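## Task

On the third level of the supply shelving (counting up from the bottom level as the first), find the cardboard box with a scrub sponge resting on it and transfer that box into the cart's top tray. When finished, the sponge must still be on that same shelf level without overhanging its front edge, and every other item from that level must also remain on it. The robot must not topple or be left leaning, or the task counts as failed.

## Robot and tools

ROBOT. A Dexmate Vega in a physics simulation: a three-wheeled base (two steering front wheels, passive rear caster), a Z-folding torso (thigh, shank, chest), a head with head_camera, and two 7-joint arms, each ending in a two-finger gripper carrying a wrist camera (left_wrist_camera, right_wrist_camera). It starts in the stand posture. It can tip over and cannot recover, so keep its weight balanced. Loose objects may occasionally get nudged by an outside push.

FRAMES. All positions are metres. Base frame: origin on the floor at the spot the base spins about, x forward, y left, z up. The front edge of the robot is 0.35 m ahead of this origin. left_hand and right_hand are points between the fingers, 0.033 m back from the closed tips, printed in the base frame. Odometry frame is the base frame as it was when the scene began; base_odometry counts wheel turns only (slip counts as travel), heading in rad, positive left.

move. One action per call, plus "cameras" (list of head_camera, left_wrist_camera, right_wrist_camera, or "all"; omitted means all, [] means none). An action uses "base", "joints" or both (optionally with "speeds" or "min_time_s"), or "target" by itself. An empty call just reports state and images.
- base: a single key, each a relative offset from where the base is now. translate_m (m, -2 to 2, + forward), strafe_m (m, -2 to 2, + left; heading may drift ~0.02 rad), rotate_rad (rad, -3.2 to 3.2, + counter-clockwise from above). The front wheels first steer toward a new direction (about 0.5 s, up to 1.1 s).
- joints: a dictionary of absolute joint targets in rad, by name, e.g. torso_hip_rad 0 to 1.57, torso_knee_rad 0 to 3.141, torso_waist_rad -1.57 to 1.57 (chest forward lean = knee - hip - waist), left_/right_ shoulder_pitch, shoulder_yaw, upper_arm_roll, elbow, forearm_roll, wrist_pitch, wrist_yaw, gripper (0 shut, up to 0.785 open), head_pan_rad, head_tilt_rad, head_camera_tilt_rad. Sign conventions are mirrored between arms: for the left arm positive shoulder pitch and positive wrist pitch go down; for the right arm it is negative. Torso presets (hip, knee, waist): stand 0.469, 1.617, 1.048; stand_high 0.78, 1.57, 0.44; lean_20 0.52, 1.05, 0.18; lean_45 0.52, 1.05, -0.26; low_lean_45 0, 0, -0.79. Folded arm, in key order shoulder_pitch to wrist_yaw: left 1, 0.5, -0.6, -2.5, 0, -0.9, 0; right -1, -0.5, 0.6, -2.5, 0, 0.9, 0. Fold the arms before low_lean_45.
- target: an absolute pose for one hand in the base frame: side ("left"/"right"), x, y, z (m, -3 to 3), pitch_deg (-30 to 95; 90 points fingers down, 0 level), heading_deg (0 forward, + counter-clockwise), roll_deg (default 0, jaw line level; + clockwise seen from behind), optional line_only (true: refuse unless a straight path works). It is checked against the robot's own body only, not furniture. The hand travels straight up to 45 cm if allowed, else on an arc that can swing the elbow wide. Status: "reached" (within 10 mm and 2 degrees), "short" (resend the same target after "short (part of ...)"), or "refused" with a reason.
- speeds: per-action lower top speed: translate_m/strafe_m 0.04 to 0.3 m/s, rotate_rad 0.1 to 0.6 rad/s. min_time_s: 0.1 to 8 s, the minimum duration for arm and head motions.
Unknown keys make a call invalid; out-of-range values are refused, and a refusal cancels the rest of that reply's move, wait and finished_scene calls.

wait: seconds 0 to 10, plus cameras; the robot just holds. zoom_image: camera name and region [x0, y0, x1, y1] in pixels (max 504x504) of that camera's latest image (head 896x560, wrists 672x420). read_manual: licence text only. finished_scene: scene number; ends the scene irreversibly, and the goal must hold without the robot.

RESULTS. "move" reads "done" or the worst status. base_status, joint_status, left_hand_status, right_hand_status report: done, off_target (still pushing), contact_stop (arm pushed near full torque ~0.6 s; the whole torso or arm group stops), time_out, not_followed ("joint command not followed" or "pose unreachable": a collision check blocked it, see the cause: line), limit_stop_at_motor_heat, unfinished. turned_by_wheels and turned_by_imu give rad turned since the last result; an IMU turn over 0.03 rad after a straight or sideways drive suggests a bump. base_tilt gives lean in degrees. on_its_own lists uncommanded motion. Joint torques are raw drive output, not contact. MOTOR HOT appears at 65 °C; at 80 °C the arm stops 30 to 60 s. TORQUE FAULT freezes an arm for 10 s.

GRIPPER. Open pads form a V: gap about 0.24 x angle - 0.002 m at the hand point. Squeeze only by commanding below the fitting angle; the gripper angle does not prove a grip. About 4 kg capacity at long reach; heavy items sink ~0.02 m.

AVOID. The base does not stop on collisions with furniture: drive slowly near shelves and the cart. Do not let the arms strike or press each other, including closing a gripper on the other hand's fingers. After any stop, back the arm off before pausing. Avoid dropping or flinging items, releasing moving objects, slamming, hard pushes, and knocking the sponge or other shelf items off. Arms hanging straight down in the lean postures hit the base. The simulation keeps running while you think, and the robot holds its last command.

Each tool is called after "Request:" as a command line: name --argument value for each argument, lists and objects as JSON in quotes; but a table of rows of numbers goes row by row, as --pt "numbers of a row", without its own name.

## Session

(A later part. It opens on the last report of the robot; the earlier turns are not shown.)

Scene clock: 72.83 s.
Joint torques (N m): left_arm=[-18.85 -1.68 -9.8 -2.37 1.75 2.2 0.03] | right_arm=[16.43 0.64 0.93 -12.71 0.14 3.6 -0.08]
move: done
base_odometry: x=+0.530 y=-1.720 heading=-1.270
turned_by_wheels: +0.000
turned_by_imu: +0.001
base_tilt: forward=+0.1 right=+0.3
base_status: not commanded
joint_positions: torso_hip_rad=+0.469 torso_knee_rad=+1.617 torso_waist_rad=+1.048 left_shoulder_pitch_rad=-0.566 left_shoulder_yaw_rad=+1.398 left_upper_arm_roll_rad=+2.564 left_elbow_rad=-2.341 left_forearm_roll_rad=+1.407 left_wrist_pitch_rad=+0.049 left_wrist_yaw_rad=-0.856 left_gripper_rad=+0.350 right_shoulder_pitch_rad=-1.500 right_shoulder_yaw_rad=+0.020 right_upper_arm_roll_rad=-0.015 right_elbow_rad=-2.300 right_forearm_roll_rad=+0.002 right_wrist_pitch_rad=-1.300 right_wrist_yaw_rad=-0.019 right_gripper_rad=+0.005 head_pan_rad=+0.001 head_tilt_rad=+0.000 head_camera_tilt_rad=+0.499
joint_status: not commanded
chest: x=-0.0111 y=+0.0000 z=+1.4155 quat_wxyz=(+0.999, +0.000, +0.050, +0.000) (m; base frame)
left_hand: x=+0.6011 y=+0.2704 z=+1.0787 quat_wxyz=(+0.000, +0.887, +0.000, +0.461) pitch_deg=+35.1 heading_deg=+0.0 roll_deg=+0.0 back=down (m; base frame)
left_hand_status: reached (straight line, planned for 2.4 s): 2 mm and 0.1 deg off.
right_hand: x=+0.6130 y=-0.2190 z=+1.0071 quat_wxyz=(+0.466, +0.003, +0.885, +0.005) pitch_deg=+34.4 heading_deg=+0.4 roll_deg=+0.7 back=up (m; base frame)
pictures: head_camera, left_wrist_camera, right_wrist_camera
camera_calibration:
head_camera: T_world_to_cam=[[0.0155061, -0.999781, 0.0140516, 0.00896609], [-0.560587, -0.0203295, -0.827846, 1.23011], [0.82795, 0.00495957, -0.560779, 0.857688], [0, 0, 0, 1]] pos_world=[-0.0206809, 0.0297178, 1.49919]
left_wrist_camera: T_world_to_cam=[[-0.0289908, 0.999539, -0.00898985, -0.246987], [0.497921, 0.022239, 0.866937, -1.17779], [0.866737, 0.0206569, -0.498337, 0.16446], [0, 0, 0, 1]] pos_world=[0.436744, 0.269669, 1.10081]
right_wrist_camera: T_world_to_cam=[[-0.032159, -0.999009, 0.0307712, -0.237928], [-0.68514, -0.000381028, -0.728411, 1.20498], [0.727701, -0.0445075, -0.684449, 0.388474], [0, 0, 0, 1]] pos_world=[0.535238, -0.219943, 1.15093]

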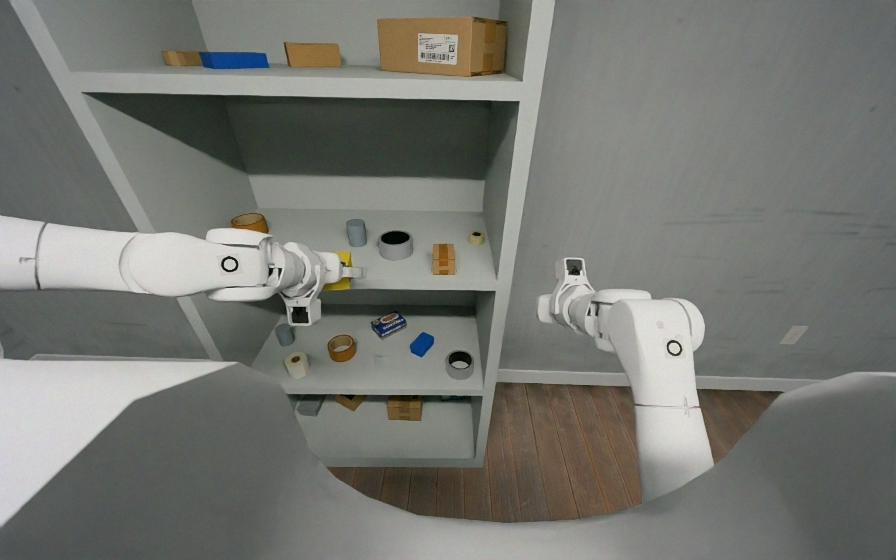

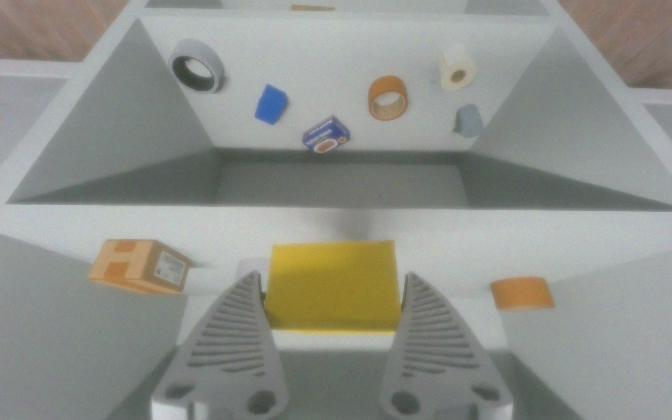

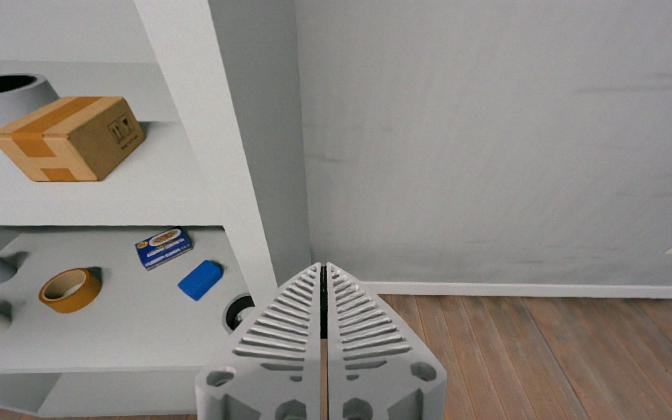

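Request:
move --target '{"side":"left","x":0.755,"y":0.27,"z":1.08,"pitch_deg":35,"heading_deg":0,"roll_deg":180,"line_only":true}' --cameras '["left_wrist_camera"]'

Request:
move --target '{"side":"left","x":0.755,"y":0.27,"z":1.02,"pitch_deg":35,"heading_deg":0,"roll_deg":180,"line_only":true}' --cameras '["left_wrist_camera"]'

Request:
zoom_image --camera "left_wrist_camera" --region '[180, 120, 520, 400]'

Scene clock: 76.97 s.
Joint torques (N m): left_arm=[-20.08 -6.33 -15.06 2.89 0.93 2.32 0.03] | right_arm=[17.68 -1.12 0.44 -12.58 0.16 2.9 -0.02]
move: done
base_odometry: x=+0.530 y=-1.720 heading=-1.270
turned_by_wheels: +0.000
turned_by_imu: +0.001
base_tilt: forward=+0.2 right=+0.4
base_status: not commanded
joint_positions: torso_hip_rad=+0.469 torso_knee_rad=+1.617 torso_waist_rad=+1.048 left_shoulder_pitch_rad=-0.400 left_shoulder_yaw_rad=+0.951 left_upper_arm_roll_rad=+2.349 left_elbow_rad=-1.766 left_forearm_roll_rad=+1.097 left_wrist_pitch_rad=+0.060 left_wrist_yaw_rad=-0.601 left_gripper_rad=+0.350 right_shoulder_pitch_rad=-1.500 right_shoulder_yaw_rad=+0.020 right_upper_arm_roll_rad=-0.015 right_elbow_rad=-2.300 right_forearm_roll_rad=+0.002 right_wrist_pitch_rad=-1.300 right_wrist_yaw_rad=-0.019 right_gripper_rad=+0.005 head_pan_rad=+0.001 head_tilt_rad=+0.000 head_camera_tilt_rad=+0.499
joint_status: not commanded
chest: x=-0.0111 y=+0.0000 z=+1.4155 quat_wxyz=(+0.999, +0.000, +0.050, +0.000) (m; base frame)
left_hand: x=+0.7534 y=+0.2705 z=+1.0794 quat_wxyz=(+0.000, +0.887, +0.000, +0.461) pitch_deg=+35.1 heading_deg=+0.0 roll_deg=+0.1 back=down (m; base frame)
left_hand_status: reached (straight line, planned for 2.2 s): 2 mm and 0.1 deg off.
right_hand: x=+0.6131 y=-0.2190 z=+1.0071 quat_wxyz=(+0.466, +0.003, +0.885, +0.005) pitch_deg=+34.4 heading_deg=+0.4 roll_deg=+0.7 back=up (m; base frame)
pictures: left_wrist_camera
camera_calibration:
left_wrist_camera: T_world_to_cam=[[-0.0290191, 0.999541, -0.00864256, -0.243036], [0.497613, 0.0219445, 0.867122, -1.25404], [0.866914, 0.0208624, -0.498021, 0.0323325], [0, 0, 0, 1]] pos_world=[0.588945, 0.269769, 1.10141]

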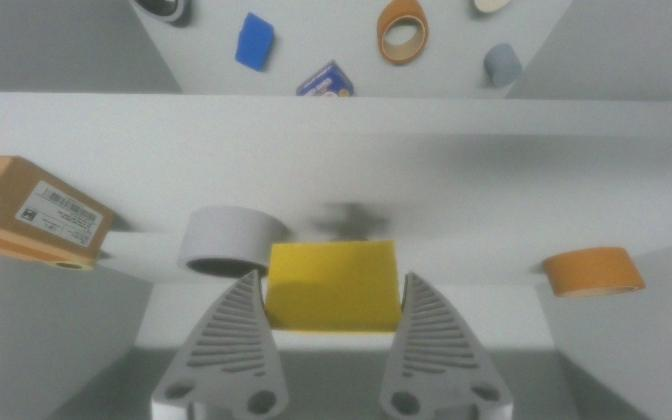

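Scene clock: 79.07 s.
Joint torques (N m): left_arm=[-21.38 -4.68 -10.17 2.72 1.36 3.36 0.27] | right_arm=[17.15 0.55 -0.15 -12.26 0.06 2.34 -0.04]
move: done
base_odometry: x=+0.530 y=-1.720 heading=-1.270
turned_by_wheels: +0.000
turned_by_imu: +0.001
base_tilt: forward=+0.2 right=+0.3
base_status: not commanded
joint_positions: torso_hip_rad=+0.469 torso_knee_rad=+1.617 torso_waist_rad=+1.048 left_shoulder_pitch_rad=-0.262 left_shoulder_yaw_rad=+0.888 left_upper_arm_roll_rad=+2.352 left_elbow_rad=-1.676 left_forearm_roll_rad=+1.124 left_wrist_pitch_rad=+0.165 left_wrist_yaw_rad=-0.564 left_gripper_rad=+0.350 right_shoulder_pitch_rad=-1.500 right_shoulder_yaw_rad=+0.020 right_upper_arm_roll_rad=-0.015 right_elbow_rad=-2.300 right_forearm_roll_rad=+0.002 right_wrist_pitch_rad=-1.300 right_wrist_yaw_rad=-0.019 right_gripper_rad=+0.005 head_pan_rad=+0.001 head_tilt_rad=+0.000 head_camera_tilt_rad=+0.499
joint_status: not commanded
chest: x=-0.0111 y=+0.0000 z=+1.4155 quat_wxyz=(+0.999, +0.000, +0.050, +0.000) (m; base frame)
left_hand: x=+0.7549 y=+0.2702 z=+1.0219 quat_wxyz=(+0.000, +0.887, +0.000, +0.461) pitch_deg=+35.0 heading_deg=+0.0 roll_deg=+0.0 back=down (m; base frame)
left_hand_status: reached (straight line, planned for 0.8 s): 2 mm and 0.0 deg off.
right_hand: x=+0.6131 y=-0.2190 z=+1.0070 quat_wxyz=(+0.466, +0.003, +0.885, +0.005) pitch_deg=+34.4 heading_deg=+0.4 roll_deg=+0.7 back=up (m; base frame)
pictures: left_wrist_camera
camera_calibration:
left_wrist_camera: T_world_to_cam=[[-0.0290504, 0.999532, -0.00954491, -0.242125], [0.497333, 0.0227363, 0.867262, -1.20511], [0.867073, 0.0204473, -0.497761, 0.00215011], [0, 0, 0, 1]] pos_world=[0.590445, 0.269368, 1.04391]

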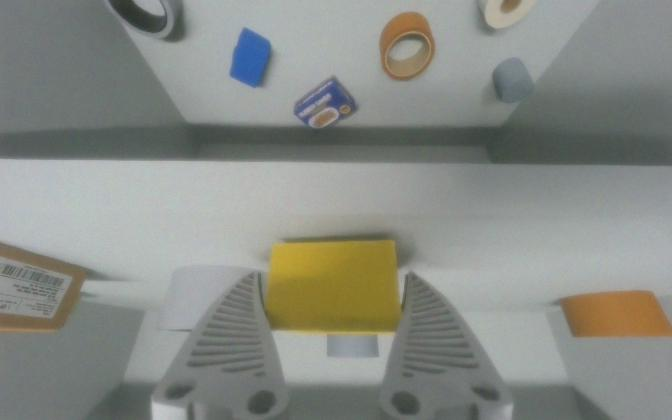

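Scaled by 1.482 from the camera's 672x420 image, which has a finer 960x600 frame.

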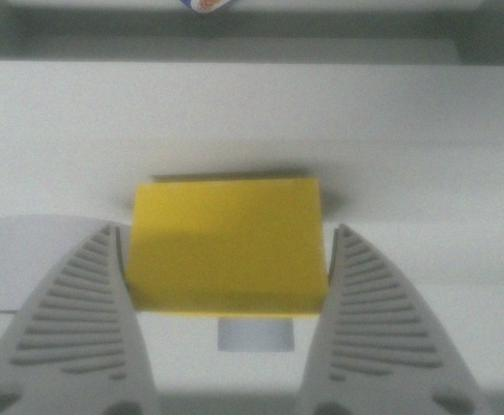

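Request:
move --target '{"side":"left","x":0.755,"y":0.27,"z":1.012,"pitch_deg":35,"heading_deg":0,"roll_deg":180,"line_only":true}' --cameras '[]'

Request:
move --joints '{"left_gripper_rad":0.65}' --cameras '["left_wrist_camera"]'

Request:
move --target '{"side":"left","x":0.62,"y":0.27,"z":1.08,"pitch_deg":35,"heading_deg":0,"roll_deg":180,"line_only":true}'

Scene clock: 80.60 s.
Joint torques (N m): left_arm=[-16.6 -4.77 -11.41 2.43 0.49 2.67 0.39] | right_arm=[19.07 0.43 0.18 -13.72 -0.08 2.65 -0.11]
move: done
base_odometry: x=+0.530 y=-1.720 heading=-1.270
turned_by_wheels: +0.000
turned_by_imu: +0.000
base_tilt: forward=+0.2 right=+0.3
base_status: not commanded
joint_positions: torso_hip_rad=+0.469 torso_knee_rad=+1.617 torso_waist_rad=+1.048 left_shoulder_pitch_rad=-0.243 left_shoulder_yaw_rad=+0.879 left_upper_arm_roll_rad=+2.352 left_elbow_rad=-1.661 left_forearm_roll_rad=+1.127 left_wrist_pitch_rad=+0.179 left_wrist_yaw_rad=-0.558 left_gripper_rad=+0.350 right_shoulder_pitch_rad=-1.500 right_shoulder_yaw_rad=+0.020 right_upper_arm_roll_rad=-0.015 right_elbow_rad=-2.300 right_forearm_roll_rad=+0.002 right_wrist_pitch_rad=-1.300 right_wrist_yaw_rad=-0.019 right_gripper_rad=+0.005 head_pan_rad=+0.001 head_tilt_rad=+0.000 head_camera_tilt_rad=+0.499
joint_status: not commanded
chest: x=-0.0111 y=+0.0000 z=+1.4155 quat_wxyz=(+0.999, +0.000, +0.050, +0.000) (m; base frame)
left_hand: x=+0.7549 y=+0.2702 z=+1.0141 quat_wxyz=(+0.000, +0.887, +0.000, +0.462) pitch_deg=+35.0 heading_deg=+0.0 roll_deg=+0.0 back=down (m; base frame)
left_hand_status: reached (straight line, planned for 0.3 s): 2 mm and 0.0 deg off.
right_hand: x=+0.6131 y=-0.2190 z=+1.0070 quat_wxyz=(+0.466, +0.003, +0.885, +0.005) pitch_deg=+34.4 heading_deg=+0.4 roll_deg=+0.7 back=up (m; base frame)
pictures: none
No camera images: "cameras" was empty.

Scene clock: 81.43 s.
Joint torques (N m): left_arm=[-19.41 -4.99 -12.34 3.55 1.32 3.62 0.19] | right_arm=[18.78 -0.47 1.17 -12.7 -0.51 2.34 -0.1]
move: done
base_odometry: x=+0.530 y=-1.720 heading=-1.270
turned_by_wheels: +0.000
turned_by_imu: +0.000
base_tilt: forward=+0.2 right=+0.3
base_status: not commanded
joint_positions: torso_hip_rad=+0.469 torso_knee_rad=+1.617 torso_waist_rad=+1.048 left_shoulder_pitch_rad=-0.238 left_shoulder_yaw_rad=+0.877 left_upper_arm_roll_rad=+2.352 left_elbow_rad=-1.658 left_forearm_roll_rad=+1.128 left_wrist_pitch_rad=+0.181 left_wrist_yaw_rad=-0.557 left_gripper_rad=+0.650 right_shoulder_pitch_rad=-1.500 right_shoulder_yaw_rad=+0.020 right_upper_arm_roll_rad=-0.015 right_elbow_rad=-2.300 right_forearm_roll_rad=+0.002 right_wrist_pitch_rad=-1.300 right_wrist_yaw_rad=-0.019 right_gripper_rad=+0.005 head_pan_rad=+0.001 head_tilt_rad=+0.000 head_camera_tilt_rad=+0.499
joint_status: all done
chest: x=-0.0111 y=+0.0000 z=+1.4155 quat_wxyz=(+0.999, +0.000, +0.050, +0.000) (m; base frame)
left_hand: x=+0.7548 y=+0.2701 z=+1.0121 quat_wxyz=(+0.000, +0.887, +0.000, +0.461) pitch_deg=+35.0 heading_deg=+0.0 roll_deg=+0.0 back=down (m; base frame)
right_hand: x=+0.6131 y=-0.2190 z=+1.0070 quat_wxyz=(+0.466, +0.003, +0.885, +0.005) pitch_deg=+34.4 heading_deg=+0.4 roll_deg=+0.7 back=up (m; base frame)
pictures: left_wrist_camera
camera_calibration:
left_wrist_camera: T_world_to_cam=[[-0.0288659, 0.999539, -0.00941601, -0.242467], [0.497339, 0.0225327, 0.867263, -1.19643], [0.867076, 0.0203514, -0.497761, -0.00266715], [0, 0, 0, 1]] pos_world=[0.590345, 0.269368, 1.03401]

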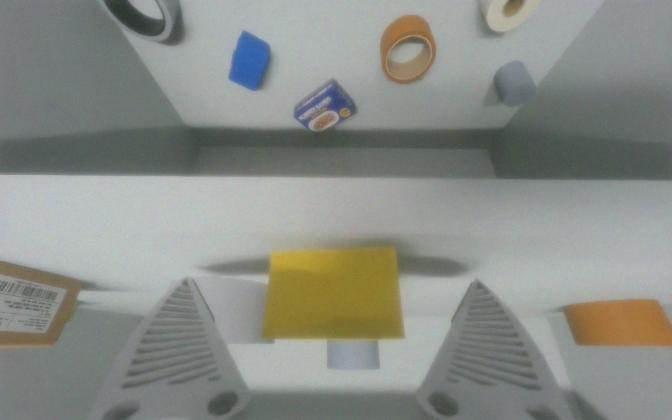

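Scene clock: 85.27 s.
Joint torques (N m): left_arm=[-20.53 -1.54 -9.65 -2.02 1.67 2.62 -0.12] | right_arm=[17.27 -0.38 1.64 -12.01 -0.08 3.02 -0.06]
move: done
base_odometry: x=+0.530 y=-1.720 heading=-1.270
turned_by_wheels: +0.000
turned_by_imu: +0.001
base_tilt: forward=+0.2 right=+0.3
base_status: not commanded
joint_positions: torso_hip_rad=+0.469 torso_knee_rad=+1.617 torso_waist_rad=+1.048 left_shoulder_pitch_rad=-0.571 left_shoulder_yaw_rad=+1.314 left_upper_arm_roll_rad=+2.565 left_elbow_rad=-2.274 left_forearm_roll_rad=+1.350 left_wrist_pitch_rad=+0.089 left_wrist_yaw_rad=-0.825 left_gripper_rad=+0.650 right_shoulder_pitch_rad=-1.500 right_shoulder_yaw_rad=+0.020 right_upper_arm_roll_rad=-0.015 right_elbow_rad=-2.300 right_forearm_roll_rad=+0.002 right_wrist_pitch_rad=-1.300 right_wrist_yaw_rad=-0.019 right_gripper_rad=+0.005 head_pan_rad=+0.001 head_tilt_rad=+0.000 head_camera_tilt_rad=+0.499
joint_status: not commanded
chest: x=-0.0111 y=+0.0000 z=+1.4155 quat_wxyz=(+0.999, +0.000, +0.050, +0.000) (m; base frame)
left_hand: x=+0.6210 y=+0.2704 z=+1.0788 quat_wxyz=(+0.000, +0.887, +0.000, +0.461) pitch_deg=+35.1 heading_deg=+0.0 roll_deg=+0.0 back=down (m; base frame)
left_hand_status: reached (straight line, planned for 2.3 s): 2 mm and 0.1 deg off.
right_hand: x=+0.6131 y=-0.2190 z=+1.0070 quat_wxyz=(+0.466, +0.003, +0.885, +0.005) pitch_deg=+34.4 heading_deg=+0.4 roll_deg=+0.7 back=up (m; base frame)
pictures: head_camera, left_wrist_camera, right_wrist_camera
camera_calibration:
head_camera: T_world_to_cam=[[0.0155061, -0.999781, 0.0140515, 0.00896457], [-0.560587, -0.0203295, -0.827846, 1.23016], [0.82795, 0.00495957, -0.560779, 0.857605], [0, 0, 0, 1]] pos_world=[-0.0205809, 0.0297178, 1.49919]
left_wrist_camera: T_world_to_cam=[[-0.0289889, 0.999539, -0.00899638, -0.246402], [0.497728, 0.0222391, 0.867048, -1.18782], [0.866849, 0.020657, -0.498143, 0.146997], [0, 0, 0, 1]] pos_world=[0.456645, 0.269669, 1.10091]
right_wrist_camera: T_world_to_cam=[[-0.0321545, -0.999009, 0.0307713, -0.237927], [-0.685194, -0.000380924, -0.72836, 1.20488], [0.72765, -0.0445044, -0.684503, 0.388495], [0, 0, 0, 1]] pos_world=[0.535238, -0.219943, 1.15083]

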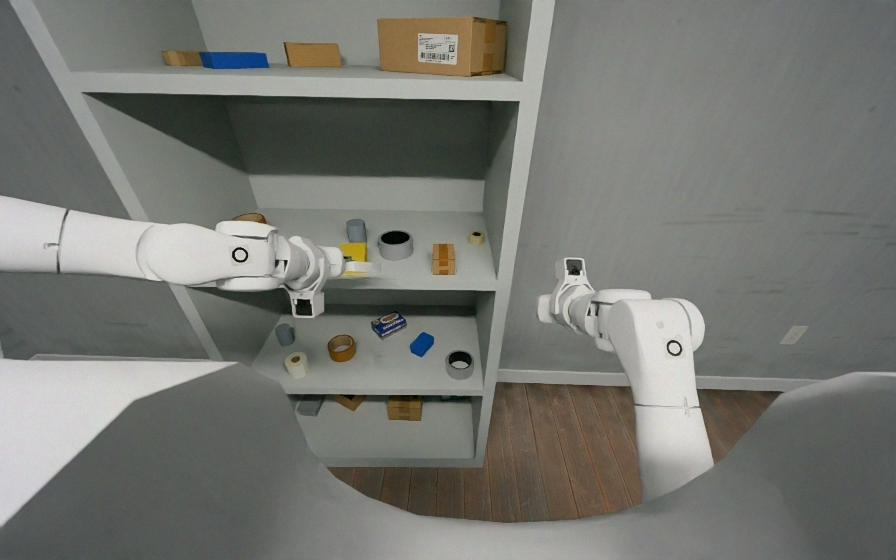

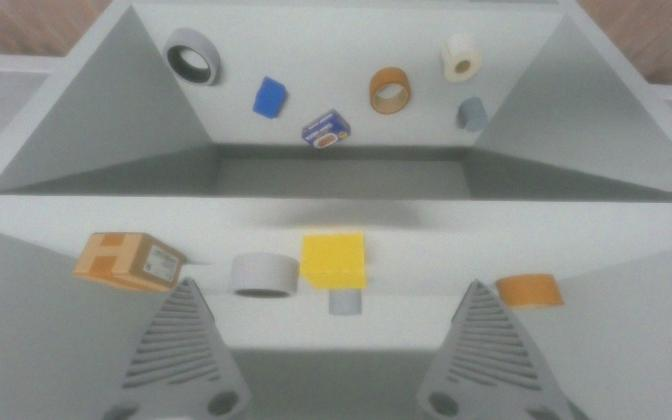

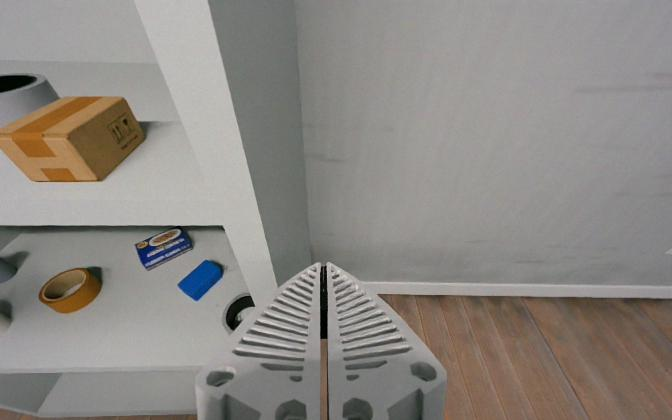

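Request:
move --joints '{"right_gripper_rad":0.55,"left_gripper_rad":0.0}' --cameras '[]'

Request:
move --target '{"side":"right","x":0.60,"y":0.02,"z":1.08,"pitch_deg":40,"heading_deg":0,"line_only":true}'

Scene clock: 87.43 s.
Joint torques (N m): left_arm=[-19.73 -1.82 -9.94 -2.24 1.81 1.92 -0.01] | right_arm=[18.68 0.09 0.03 -11.54 -0.19 1.79 -0.12]
move: done
base_odometry: x=+0.530 y=-1.720 heading=-1.270
turned_by_wheels: +0.000
turned_by_imu: +0.001
base_tilt: forward=+0.2 right=+0.3
base_status: not commanded
joint_positions: torso_hip_rad=+0.469 torso_knee_rad=+1.617 torso_waist_rad=+1.048 left_shoulder_pitch_rad=-0.575 left_shoulder_yaw_rad=+1.318 left_upper_arm_roll_rad=+2.567 left_elbow_rad=-2.280 left_forearm_roll_rad=+1.352 left_wrist_pitch_rad=+0.088 left_wrist_yaw_rad=-0.828 left_gripper_rad=+0.000 right_shoulder_pitch_rad=-1.500 right_shoulder_yaw_rad=+0.020 right_upper_arm_roll_rad=-0.015 right_elbow_rad=-2.300 right_forearm_roll_rad=+0.002 right_wrist_pitch_rad=-1.300 right_wrist_yaw_rad=-0.019 right_gripper_rad=+0.550 head_pan_rad=+0.001 head_tilt_rad=+0.000 head_camera_tilt_rad=+0.499
joint_status: all done
chest: x=-0.0111 y=+0.0000 z=+1.4155 quat_wxyz=(+0.999, +0.000, +0.050, +0.000) (m; base frame)
left_hand: x=+0.6198 y=+0.2700 z=+1.0797 quat_wxyz=(+0.000, +0.887, +0.000, +0.461) pitch_deg=+35.0 heading_deg=+0.0 roll_deg=+0.0 back=down (m; base frame)
right_hand: x=+0.6131 y=-0.2190 z=+1.0070 quat_wxyz=(+0.466, +0.003, +0.885, +0.005) pitch_deg=+34.4 heading_deg=+0.4 roll_deg=+0.7 back=up (m; base frame)
pictures: none
No camera images: "cameras" was empty.

Scene clock: 87.73 s.
Joint torques (N m): left_arm=[-20.92 -1.16 -9.9 -0.83 1.7 2.24 0] | right_arm=[17.99 0.51 0.48 -12.72 0.33 2.91 0.09]
move: refused
base_odometry: x=+0.530 y=-1.720 heading=-1.270
turned_by_wheels: +0.000
turned_by_imu: +0.000
base_tilt: forward=+0.2 right=+0.3
base_status: not commanded
joint_positions: torso_hip_rad=+0.469 torso_knee_rad=+1.617 torso_waist_rad=+1.048 left_shoulder_pitch_rad=-0.575 left_shoulder_yaw_rad=+1.319 left_upper_arm_roll_rad=+2.567 left_elbow_rad=-2.280 left_forearm_roll_rad=+1.352 left_wrist_pitch_rad=+0.088 left_wrist_yaw_rad=-0.828 left_gripper_rad=+0.000 right_shoulder_pitch_rad=-1.500 right_shoulder_yaw_rad=+0.020 right_upper_arm_roll_rad=-0.015 right_elbow_rad=-2.300 right_forearm_roll_rad=+0.002 right_wrist_pitch_rad=-1.300 right_wrist_yaw_rad=-0.019 right_gripper_rad=+0.550 head_pan_rad=+0.001 head_tilt_rad=+0.000 head_camera_tilt_rad=+0.499
joint_status: not commanded
chest: x=-0.0111 y=+0.0000 z=+1.4155 quat_wxyz=(+0.999, +0.000, +0.050, +0.000) (m; base frame)
left_hand: x=+0.6198 y=+0.2700 z=+1.0797 quat_wxyz=(+0.000, +0.887, +0.000, +0.461) pitch_deg=+35.0 heading_deg=+0.0 roll_deg=+0.0 back=down (m; base frame)
right_hand: x=+0.6131 y=-0.2190 z=+1.0070 quat_wxyz=(+0.466, +0.003, +0.885, +0.005) pitch_deg=+34.4 heading_deg=+0.4 roll_deg=+0.7 back=up (m; base frame)
right_hand_status: refused: neither the straight line nor an arc passes: the line comes too near the robot; the best arc brings the right palm within 1.9 cm of the left upper arm (limit 2.0). Nothing moved.
pictures: head_camera, left_wrist_camera, right_wrist_camera
camera_calibration:
head_camera: T_world_to_cam=[[0.0155061, -0.999781, 0.0140515, 0.00896457], [-0.560587, -0.0203295, -0.827846, 1.23016], [0.82795, 0.00495957, -0.560779, 0.857605], [0, 0, 0, 1]] pos_world=[-0.0205809, 0.0297178, 1.49919]
left_wrist_camera: T_world_to_cam=[[-0.0287394, 0.999541, -0.00960124, -0.245481], [0.497341, 0.0226305, 0.86726, -1.18794], [0.867079, 0.0201494, -0.497763, 0.148095], [0, 0, 0, 1]] pos_world=[0.455345, 0.269268, 1.10161]
right_wrist_camera: T_world_to_cam=[[-0.0321545, -0.999009, 0.0307713, -0.237927], [-0.685194, -0.000380924, -0.72836, 1.20488], [0.72765, -0.0445044, -0.684503, 0.388495], [0, 0, 0, 1]] pos_world=[0.535238, -0.219943, 1.15083]

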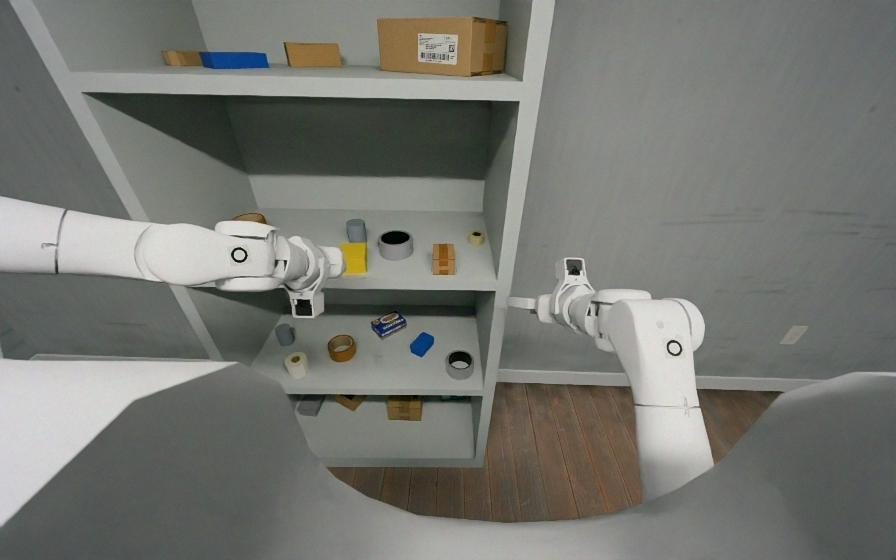

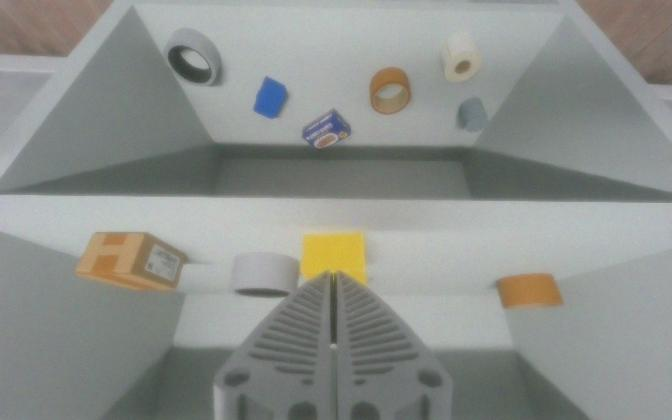

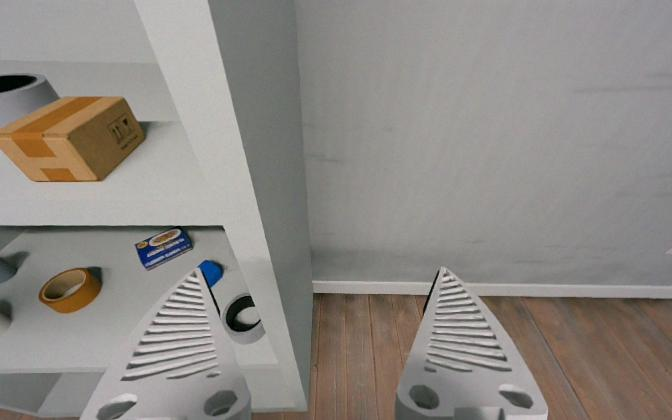

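Request:
move --base '{"translate_m": -0.18}' --cameras '[]'

Request:
move --target '{"side":"right","x":0.72,"y":0.02,"z":1.08,"pitch_deg":40,"heading_deg":0}'

Scene clock: 90.43 s.
Joint torques (N m): left_arm=[-20.29 -1.55 -10.82 -1.12 1.63 2.29 -0.08] | right_arm=[18.31 1 0.43 -13.43 0.04 2.79 0]
move: done
base_odometry: x=+0.477 y=-1.548 heading=-1.269
turned_by_wheels: +0.001
turned_by_imu: +0.003
base_tilt: forward=+0.1 right=+0.2
base_status: done
joint_positions: torso_hip_rad=+0.469 torso_knee_rad=+1.617 torso_waist_rad=+1.048 left_shoulder_pitch_rad=-0.575 left_shoulder_yaw_rad=+1.319 left_upper_arm_roll_rad=+2.567 left_elbow_rad=-2.280 left_forearm_roll_rad=+1.352 left_wrist_pitch_rad=+0.088 left_wrist_yaw_rad=-0.828 left_gripper_rad=+0.000 right_shoulder_pitch_rad=-1.500 right_shoulder_yaw_rad=+0.020 right_upper_arm_roll_rad=-0.015 right_elbow_rad=-2.300 right_forearm_roll_rad=+0.002 right_wrist_pitch_rad=-1.300 right_wrist_yaw_rad=-0.019 right_gripper_rad=+0.550 head_pan_rad=+0.001 head_tilt_rad=+0.000 head_camera_tilt_rad=+0.499
joint_status: not commanded
chest: x=-0.0110 y=+0.0000 z=+1.4155 quat_wxyz=(+0.999, +0.000, +0.050, +0.000) (m; base frame)
left_hand: x=+0.6198 y=+0.2700 z=+1.0796 quat_wxyz=(+0.000, +0.887, +0.000, +0.461) pitch_deg=+35.0 heading_deg=+0.0 roll_deg=+0.0 back=down (m; base frame)
right_hand: x=+0.6131 y=-0.2190 z=+1.0070 quat_wxyz=(+0.466, +0.003, +0.885, +0.005) pitch_deg=+34.5 heading_deg=+0.4 roll_deg=+0.7 back=up (m; base frame)
pictures: none
No camera images: "cameras" was empty.

Scene clock: 94.77 s.
Joint torques (N m): left_arm=[-20.38 -2.41 -10.38 -1.22 1.71 2.1 0] | right_arm=[27.82 8.35 -4.15 -7.74 0.33 2.09 -0.37]
move: done
base_odometry: x=+0.477 y=-1.548 heading=-1.269
turned_by_wheels: +0.000
turned_by_imu: +0.001
base_tilt: forward=+0.1 right=+0.3
base_status: not commanded
joint_positions: torso_hip_rad=+0.469 torso_knee_rad=+1.617 torso_waist_rad=+1.048 left_shoulder_pitch_rad=-0.575 left_shoulder_yaw_rad=+1.319 left_upper_arm_roll_rad=+2.567 left_elbow_rad=-2.280 left_forearm_roll_rad=+1.352 left_wrist_pitch_rad=+0.088 left_wrist_yaw_rad=-0.828 left_gripper_rad=+0.000 right_shoulder_pitch_rad=-0.921 right_shoulder_yaw_rad=+0.420 right_upper_arm_roll_rad=-0.240 right_elbow_rad=-1.570 right_forearm_roll_rad=+0.337 right_wrist_pitch_rad=-1.258 right_wrist_yaw_rad=-0.792 right_gripper_rad=+0.550 head_pan_rad=+0.001 head_tilt_rad=+0.000 head_camera_tilt_rad=+0.499
joint_status: not commanded
chest: x=-0.0110 y=+0.0000 z=+1.4155 quat_wxyz=(+0.999, +0.000, +0.050, +0.000) (m; base frame)
left_hand: x=+0.6198 y=+0.2700 z=+1.0796 quat_wxyz=(+0.000, +0.887, +0.000, +0.461) pitch_deg=+35.0 heading_deg=+0.0 roll_deg=+0.0 back=down (m; base frame)
right_hand: x=+0.7198 y=+0.0179 z=+1.0782 quat_wxyz=(+0.422, +0.001, +0.906, +0.001) pitch_deg=+40.0 heading_deg=+0.0 roll_deg=+0.1 back=up (m; base frame)
right_hand_status: reached (checked arc [no straight line was possible; over the whole arc the hand travels 0.28 m to end 0.27 m from its start, up to 0.04 m off the straight line; right_wrist_yaw_rad turns most, 0.78 rad; on the way or at its end the hand turns up to 6 deg from its attitude at the start], planned for 2.8 s): 3 mm and 0.1 deg off.
pictures: head_camera, left_wrist_camera, right_wrist_camera
camera_calibration:
head_camera: T_world_to_cam=[[0.0155072, -0.999781, 0.014053, 0.00896234], [-0.560587, -0.0203313, -0.827846, 1.23016], [0.82795, 0.00495959, -0.560779, 0.857605], [0, 0, 0, 1]] pos_world=[-0.0205809, 0.0297178, 1.49919]
left_wrist_camera: T_world_to_cam=[[-0.0287397, 0.999541, -0.00959896, -0.245483], [0.497417, 0.0226304, 0.867216, -1.18792], [0.867035, 0.0201489, -0.497839, 0.148198], [0, 0, 0, 1]] pos_world=[0.455345, 0.269268, 1.10161]
right_wrist_camera: T_world_to_cam=[[-0.0288393, -0.998685, 0.0423811, -0.0149156], [-0.752863, -0.0061891, -0.658148, 1.30315], [0.657545, -0.0508877, -0.751695, 0.493208], [0, 0, 0, 1]] pos_world=[0.656354, 0.0182676, 1.22904]

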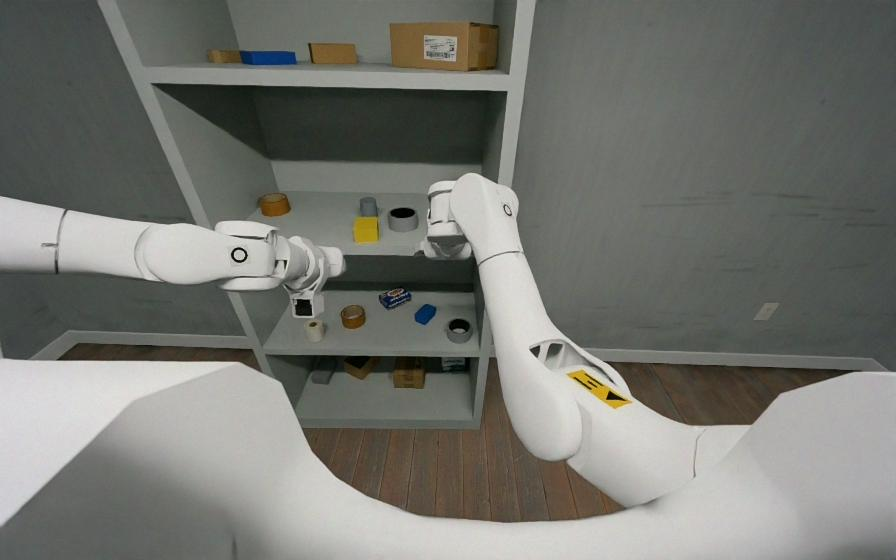

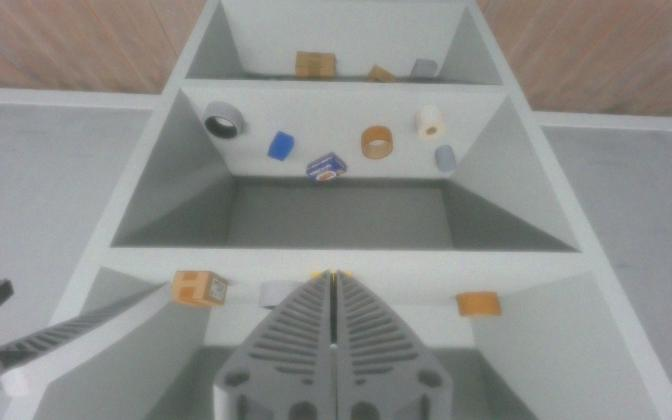

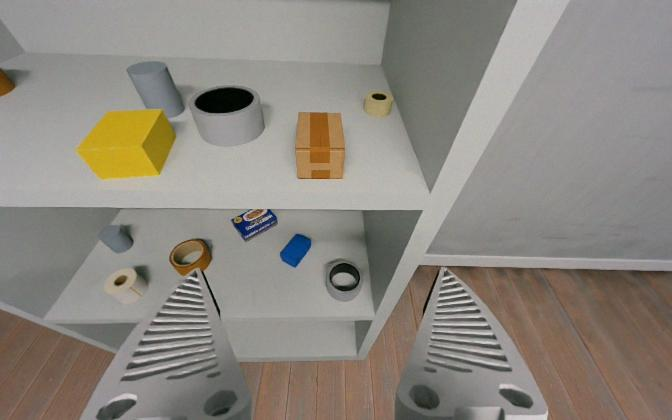

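Request:
move --base '{"translate_m": 0.2}' --cameras '["right_wrist_camera", "head_camera"]'

Request:
move --target '{"side":"right","x":0.765,"y":0.02,"z":1.015,"pitch_deg":40,"heading_deg":0,"line_only":true}'

Scene clock: 98.00 s.
Joint torques (N m): left_arm=[-20.21 -3.02 -10.21 -1.6 1.65 2.27 0.04] | right_arm=[24.56 9.08 -2.95 -8.13 -0.03 2.23 -0.34]
move: done
base_odometry: x=+0.536 y=-1.739 heading=-1.270
turned_by_wheels: -0.001
turned_by_imu: -0.002
base_tilt: forward=+0.2 right=+0.2
base_status: done
joint_positions: torso_hip_rad=+0.469 torso_knee_rad=+1.617 torso_waist_rad=+1.048 left_shoulder_pitch_rad=-0.575 left_shoulder_yaw_rad=+1.319 left_upper_arm_roll_rad=+2.567 left_elbow_rad=-2.280 left_forearm_roll_rad=+1.352 left_wrist_pitch_rad=+0.088 left_wrist_yaw_rad=-0.828 left_gripper_rad=+0.000 right_shoulder_pitch_rad=-0.917 right_shoulder_yaw_rad=+0.423 right_upper_arm_roll_rad=-0.241 right_elbow_rad=-1.565 right_forearm_roll_rad=+0.340 right_wrist_pitch_rad=-1.258 right_wrist_yaw_rad=-0.798 right_gripper_rad=+0.550 head_pan_rad=+0.001 head_tilt_rad=+0.000 head_camera_tilt_rad=+0.499
joint_status: not commanded
chest: x=-0.0108 y=+0.0000 z=+1.4155 quat_wxyz=(+0.999, +0.000, +0.050, +0.000) (m; base frame)
left_hand: x=+0.6199 y=+0.2700 z=+1.0794 quat_wxyz=(+0.000, +0.887, +0.000, +0.461) pitch_deg=+35.1 heading_deg=+0.0 roll_deg=+0.0 back=down (m; base frame)
right_hand: x=+0.7200 y=+0.0197 z=+1.0793 quat_wxyz=(+0.422, +0.000, +0.907, +0.000) pitch_deg=+40.1 heading_deg=+0.0 roll_deg=+0.0 back=up (m; base frame)
pictures: head_camera, right_wrist_camera
camera_calibration:
head_camera: T_world_to_cam=[[0.0155112, -0.999781, 0.0140459, 0.00896859], [-0.560885, -0.0203294, -0.827644, 1.23002], [0.827748, 0.00495964, -0.561078, 0.857801], [0, 0, 0, 1]] pos_world=[-0.0202824, 0.0297178, 1.49919]
right_wrist_camera: T_world_to_cam=[[-0.0279419, -0.998623, 0.0444014, -0.0160259], [-0.753117, -0.00817654, -0.657836, 1.30387], [0.657293, -0.0518207, -0.751852, 0.494243], [0, 0, 0, 1]] pos_world=[0.656655, 0.0202692, 1.23004]

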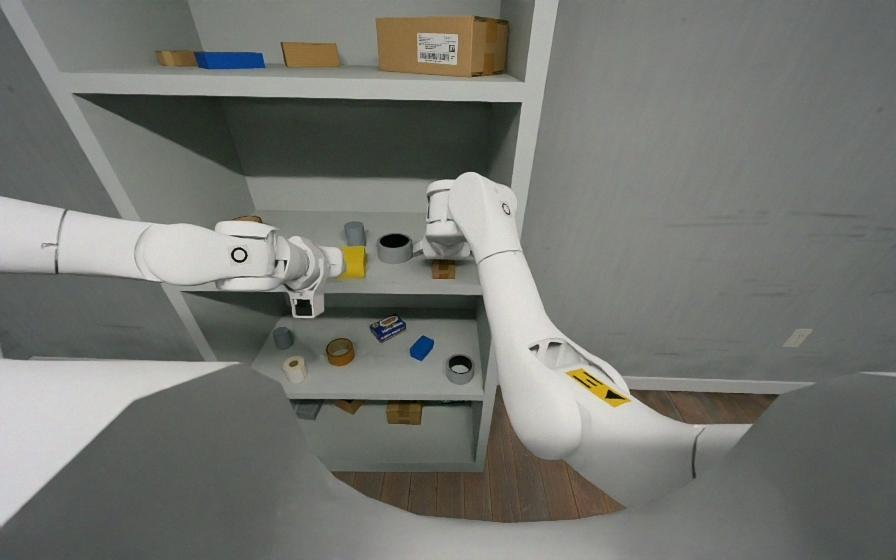

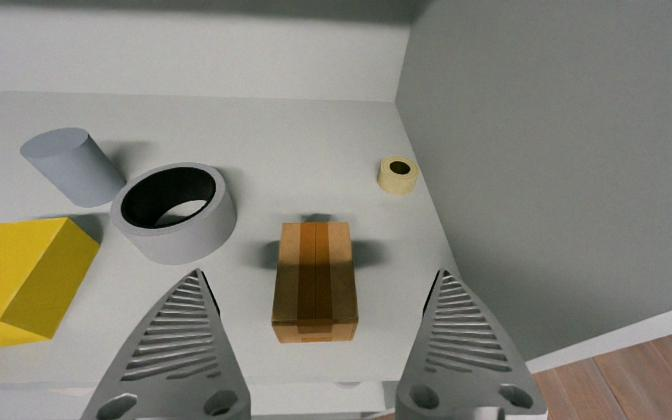

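Scene clock: 100.90 s.
Joint torques (N m): left_arm=[-19.79 -2.35 -10.5 -1.14 1.71 2.08 0.08] | right_arm=[20.6 -0.83 -0.85 -0.82 -0.53 0.23 -0.13]
move: done
base_odometry: x=+0.536 y=-1.739 heading=-1.270
turned_by_wheels: +0.000
turned_by_imu: +0.001
base_tilt: forward=+0.1 right=+0.3
base_status: not commanded
joint_positions: torso_hip_rad=+0.469 torso_knee_rad=+1.617 torso_waist_rad=+1.048 left_shoulder_pitch_rad=-0.575 left_shoulder_yaw_rad=+1.319 left_upper_arm_roll_rad=+2.567 left_elbow_rad=-2.280 left_forearm_roll_rad=+1.352 left_wrist_pitch_rad=+0.088 left_wrist_yaw_rad=-0.828 left_gripper_rad=+0.000 right_shoulder_pitch_rad=-0.834 right_shoulder_yaw_rad=+0.341 right_upper_arm_roll_rad=-0.264 right_elbow_rad=-1.230 right_forearm_roll_rad=+0.327 right_wrist_pitch_rad=-0.979 right_wrist_yaw_rad=-0.664 right_gripper_rad=+0.550 head_pan_rad=+0.001 head_tilt_rad=+0.000 head_camera_tilt_rad=+0.499
joint_status: not commanded
chest: x=-0.0113 y=+0.0000 z=+1.4155 quat_wxyz=(+0.999, +0.000, +0.050, +0.000) (m; base frame)
left_hand: x=+0.6196 y=+0.2700 z=+1.0798 quat_wxyz=(+0.000, +0.887, +0.000, +0.462) pitch_deg=+35.0 heading_deg=+0.0 roll_deg=+0.0 back=down (m; base frame)
right_hand: x=+0.7641 y=+0.0204 z=+1.0167 quat_wxyz=(+0.423, +0.000, +0.906, +0.000) pitch_deg=+40.0 heading_deg=+0.0 roll_deg=+0.1 back=up (m; base frame)
right_hand_status: reached (straight line, planned for 1.4 s): 2 mm and 0.1 deg off.
pictures: head_camera, left_wrist_camera, right_wrist_camera
camera_calibration:
head_camera: T_world_to_cam=[[0.015503, -0.999781, 0.0140556, 0.00896312], [-0.560404, -0.02033, -0.82797, 1.23018], [0.828075, 0.00495925, -0.560596, 0.857581], [0, 0, 0, 1]] pos_world=[-0.02088, 0.0297178, 1.49919]
left_wrist_camera: T_world_to_cam=[[-0.0287366, 0.999541, -0.00960619, -0.245482], [0.497147, 0.0226288, 0.867371, -1.18796], [0.86719, 0.0201496, -0.497569, 0.148053], [0, 0, 0, 1]] pos_world=[0.455145, 0.269268, 1.10171]
right_wrist_camera: T_world_to_cam=[[-0.0276432, -0.998672, 0.0434771, -0.0105496], [-0.751839, -0.00789169, -0.659299, 1.29642], [0.658767, -0.0509129, -0.750622, 0.415857], [0, 0, 0, 1]] pos_world=[0.700452, 0.0208678, 1.16734]

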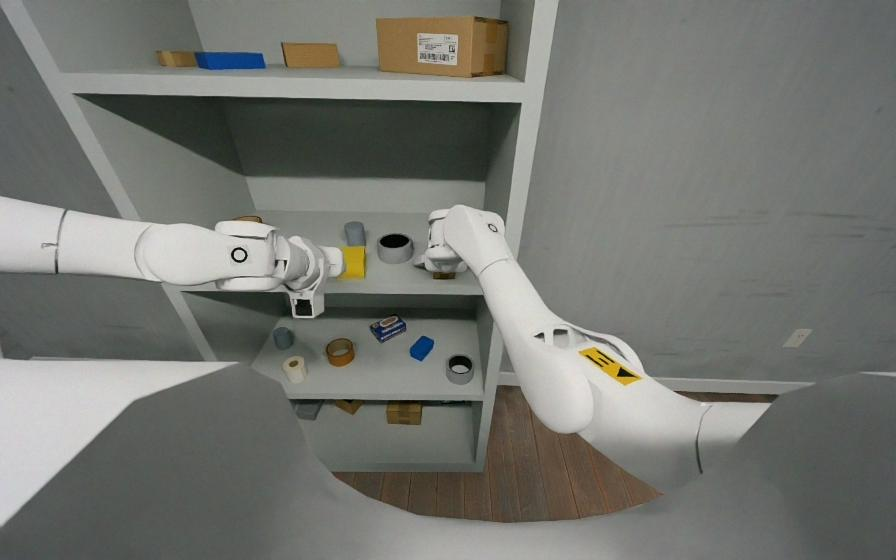

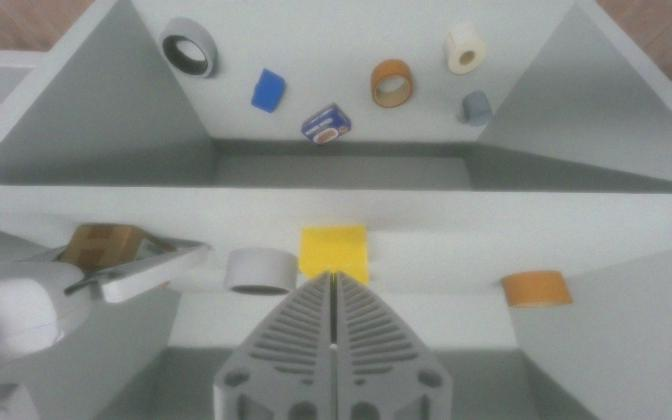

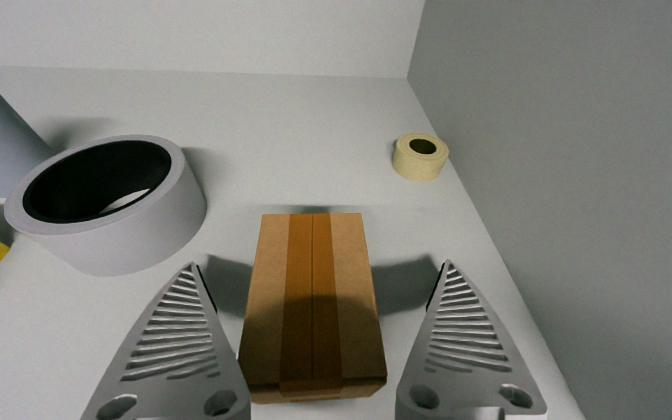

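Request:
move --target '{"side":"right","x":0.775,"y":0.016,"z":1.009,"pitch_deg":40,"heading_deg":0,"line_only":true}' --cameras '[]'

Request:
move --joints '{"right_gripper_rad":0.1}' --cameras '["right_wrist_camera"]'

Request:
move --target '{"side":"right","x":0.77,"y":0.016,"z":1.06,"pitch_deg":40,"heading_deg":0,"line_only":true}'

Scene clock: 104.33 s.
Joint torques (N m): left_arm=[-20.13 -2.1 -10.74 -1.29 1.69 2.07 -0.06] | right_arm=[14.14 -5.45 6.28 2.68 -1.34 1.08 -0.58]
move: done
base_odometry: x=+0.536 y=-1.739 heading=-1.270
turned_by_wheels: +0.000
turned_by_imu: +0.001
base_tilt: forward=+0.2 right=+0.3
base_status: not commanded
joint_positions: torso_hip_rad=+0.469 torso_knee_rad=+1.617 torso_waist_rad=+1.048 left_shoulder_pitch_rad=-0.575 left_shoulder_yaw_rad=+1.319 left_upper_arm_roll_rad=+2.567 left_elbow_rad=-2.280 left_forearm_roll_rad=+1.352 left_wrist_pitch_rad=+0.088 left_wrist_yaw_rad=-0.828 left_gripper_rad=+0.000 right_shoulder_pitch_rad=-0.801 right_shoulder_yaw_rad=+0.328 right_upper_arm_roll_rad=-0.261 right_elbow_rad=-1.159 right_forearm_roll_rad=+0.326 right_wrist_pitch_rad=-0.936 right_wrist_yaw_rad=-0.637 right_gripper_rad=+0.550 head_pan_rad=+0.001 head_tilt_rad=+0.000 head_camera_tilt_rad=+0.499
joint_status: not commanded
chest: x=-0.0118 y=+0.0000 z=+1.4155 quat_wxyz=(+0.999, +0.000, +0.050, +0.000) (m; base frame)
left_hand: x=+0.6193 y=+0.2700 z=+1.0802 quat_wxyz=(+0.000, +0.887, +0.000, +0.462) pitch_deg=+35.0 heading_deg=+0.0 roll_deg=+0.0 back=down (m; base frame)
right_hand: x=+0.7741 y=+0.0171 z=+1.0109 quat_wxyz=(+0.424, +0.000, +0.906, +0.001) pitch_deg=+39.9 heading_deg=+0.1 roll_deg=+0.1 back=up (m; base frame)
right_hand_status: reached (straight line, planned for 0.6 s): 2 mm and 0.1 deg off.
pictures: none
No camera images: "cameras" was empty.

Scene clock: 105.37 s.
Joint torques (N m): left_arm=[-20.2 -3 -10.6 -0.89 1.61 2.72 -0.08] | right_arm=[16.05 0.19 2.69 -1.4 0.7 -1.35 0.41]
move: done
base_odometry: x=+0.536 y=-1.739 heading=-1.270
turned_by_wheels: +0.000
turned_by_imu: +0.000
base_tilt: forward=+0.2 right=+0.3
base_status: not commanded
joint_positions: torso_hip_rad=+0.469 torso_knee_rad=+1.617 torso_waist_rad=+1.048 left_shoulder_pitch_rad=-0.575 left_shoulder_yaw_rad=+1.319 left_upper_arm_roll_rad=+2.567 left_elbow_rad=-2.280 left_forearm_roll_rad=+1.352 left_wrist_pitch_rad=+0.088 left_wrist_yaw_rad=-0.828 left_gripper_rad=+0.000 right_shoulder_pitch_rad=-0.799 right_shoulder_yaw_rad=+0.327 right_upper_arm_roll_rad=-0.261 right_elbow_rad=-1.153 right_forearm_roll_rad=+0.325 right_wrist_pitch_rad=-0.933 right_wrist_yaw_rad=-0.636 right_gripper_rad=+0.101 head_pan_rad=+0.001 head_tilt_rad=+0.000 head_camera_tilt_rad=+0.499
joint_status: all done
chest: x=-0.0115 y=+0.0000 z=+1.4155 quat_wxyz=(+0.999, +0.000, +0.050, +0.000) (m; base frame)
left_hand: x=+0.6195 y=+0.2700 z=+1.0800 quat_wxyz=(+0.000, +0.887, +0.000, +0.462) pitch_deg=+35.0 heading_deg=+0.0 roll_deg=+0.0 back=down (m; base frame)
right_hand: x=+0.7751 y=+0.0162 z=+1.0099 quat_wxyz=(+0.423, +0.000, +0.906, +0.000) pitch_deg=+39.9 heading_deg=+0.0 roll_deg=+0.0 back=up (m; base frame)
pictures: right_wrist_camera
camera_calibration:
right_wrist_camera: T_world_to_cam=[[-0.0279346, -0.998639, 0.0440332, -0.0145847], [-0.751288, -0.00808265, -0.659925, 1.30043], [0.659383, -0.0515163, -0.75004, 0.402255], [0, 0, 0, 1]] pos_world=[0.711351, 0.0166688, 1.16054]

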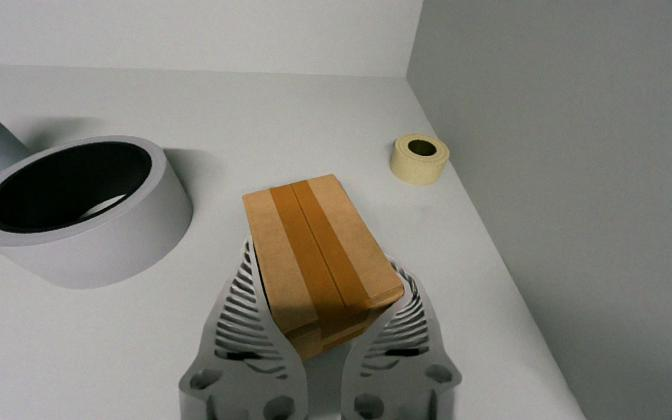

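Scene clock: 107.50 s.
Joint torques (N m): left_arm=[-20.11 -1.96 -10.56 -1.23 1.7 2.5 0.06] | right_arm=[29.29 7.27 1.81 -12.99 0.24 2.98 -0.49]
move: done
base_odometry: x=+0.536 y=-1.739 heading=-1.270
turned_by_wheels: +0.000
turned_by_imu: +0.001
base_tilt: forward=+0.1 right=+0.2
base_status: not commanded
joint_positions: torso_hip_rad=+0.469 torso_knee_rad=+1.617 torso_waist_rad=+1.048 left_shoulder_pitch_rad=-0.575 left_shoulder_yaw_rad=+1.319 left_upper_arm_roll_rad=+2.567 left_elbow_rad=-2.280 left_forearm_roll_rad=+1.352 left_wrist_pitch_rad=+0.088 left_wrist_yaw_rad=-0.828 left_gripper_rad=+0.000 right_shoulder_pitch_rad=-0.773 right_shoulder_yaw_rad=+0.361 right_upper_arm_roll_rad=-0.225 right_elbow_rad=-1.267 right_forearm_roll_rad=+0.345 right_wrist_pitch_rad=-1.078 right_wrist_yaw_rad=-0.699 right_gripper_rad=+0.101 head_pan_rad=+0.001 head_tilt_rad=+0.000 head_camera_tilt_rad=+0.499
joint_status: not commanded
chest: x=-0.0111 y=+0.0000 z=+1.4155 quat_wxyz=(+0.999, +0.000, +0.050, +0.000) (m; base frame)
left_hand: x=+0.6198 y=+0.2700 z=+1.0796 quat_wxyz=(+0.000, +0.887, +0.000, +0.461) pitch_deg=+35.0 heading_deg=+0.0 roll_deg=+0.0 back=down (m; base frame)
right_hand: x=+0.7701 y=+0.0161 z=+1.0570 quat_wxyz=(+0.422, +0.000, +0.907, +0.000) pitch_deg=+40.1 heading_deg=+0.0 roll_deg=+0.0 back=up (m; base frame)
right_hand_status: reached (straight line, planned for 0.8 s): 3 mm and 0.1 deg off.
pictures: head_camera, left_wrist_camera, right_wrist_camera
camera_calibration:
head_camera: T_world_to_cam=[[0.015367, -0.999784, 0.0140264, 0.00899932], [-0.560589, -0.0202307, -0.827847, 1.23016], [0.827952, 0.00485845, -0.560778, 0.857606], [0, 0, 0, 1]] pos_world=[-0.0205804, 0.0297177, 1.49919]
left_wrist_camera: T_world_to_cam=[[-0.0288262, 0.999539, -0.0095517, -0.245496], [0.497339, 0.0226307, 0.867261, -1.18794], [0.867077, 0.0202494, -0.497762, 0.148067], [0, 0, 0, 1]] pos_world=[0.455345, 0.269268, 1.10161]
right_wrist_camera: T_world_to_cam=[[-0.0274078, -0.998629, 0.0446042, -0.0178507], [-0.753502, -0.00868229, -0.657388, 1.32672], [0.656874, -0.0516269, -0.752231, 0.445045], [0, 0, 0, 1]] pos_world=[0.706856, 0.016669, 1.20774]

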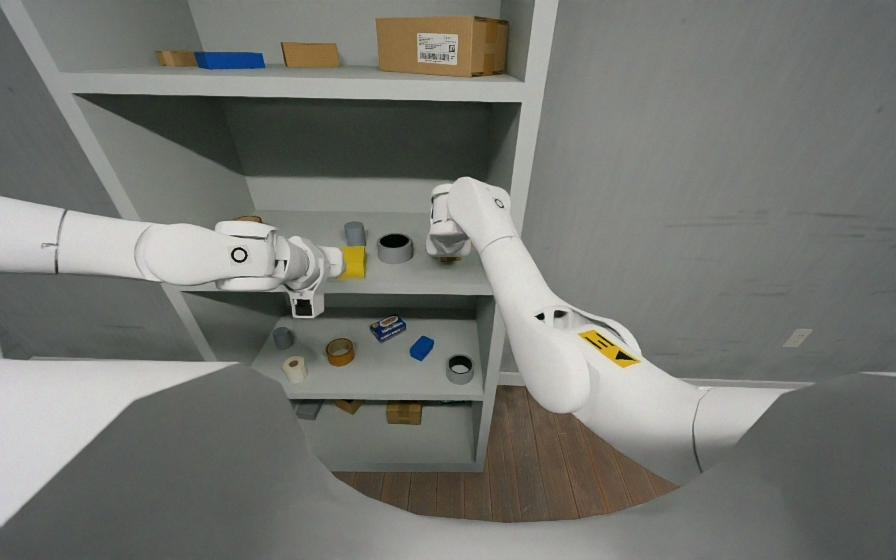

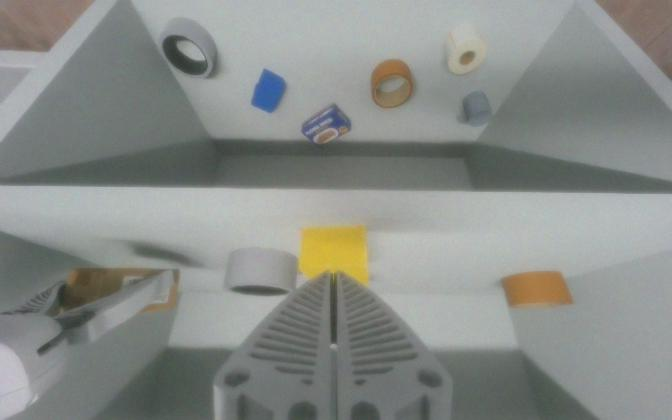

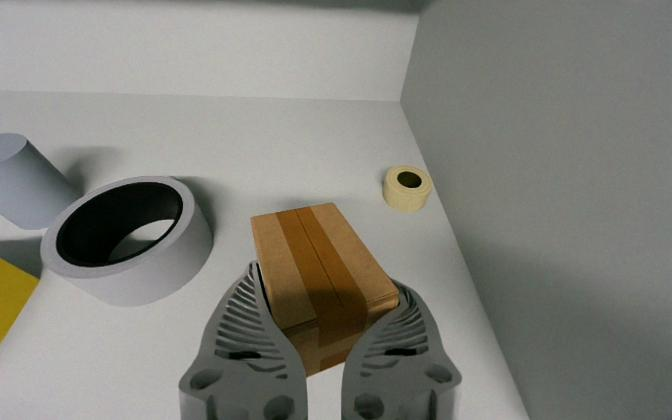

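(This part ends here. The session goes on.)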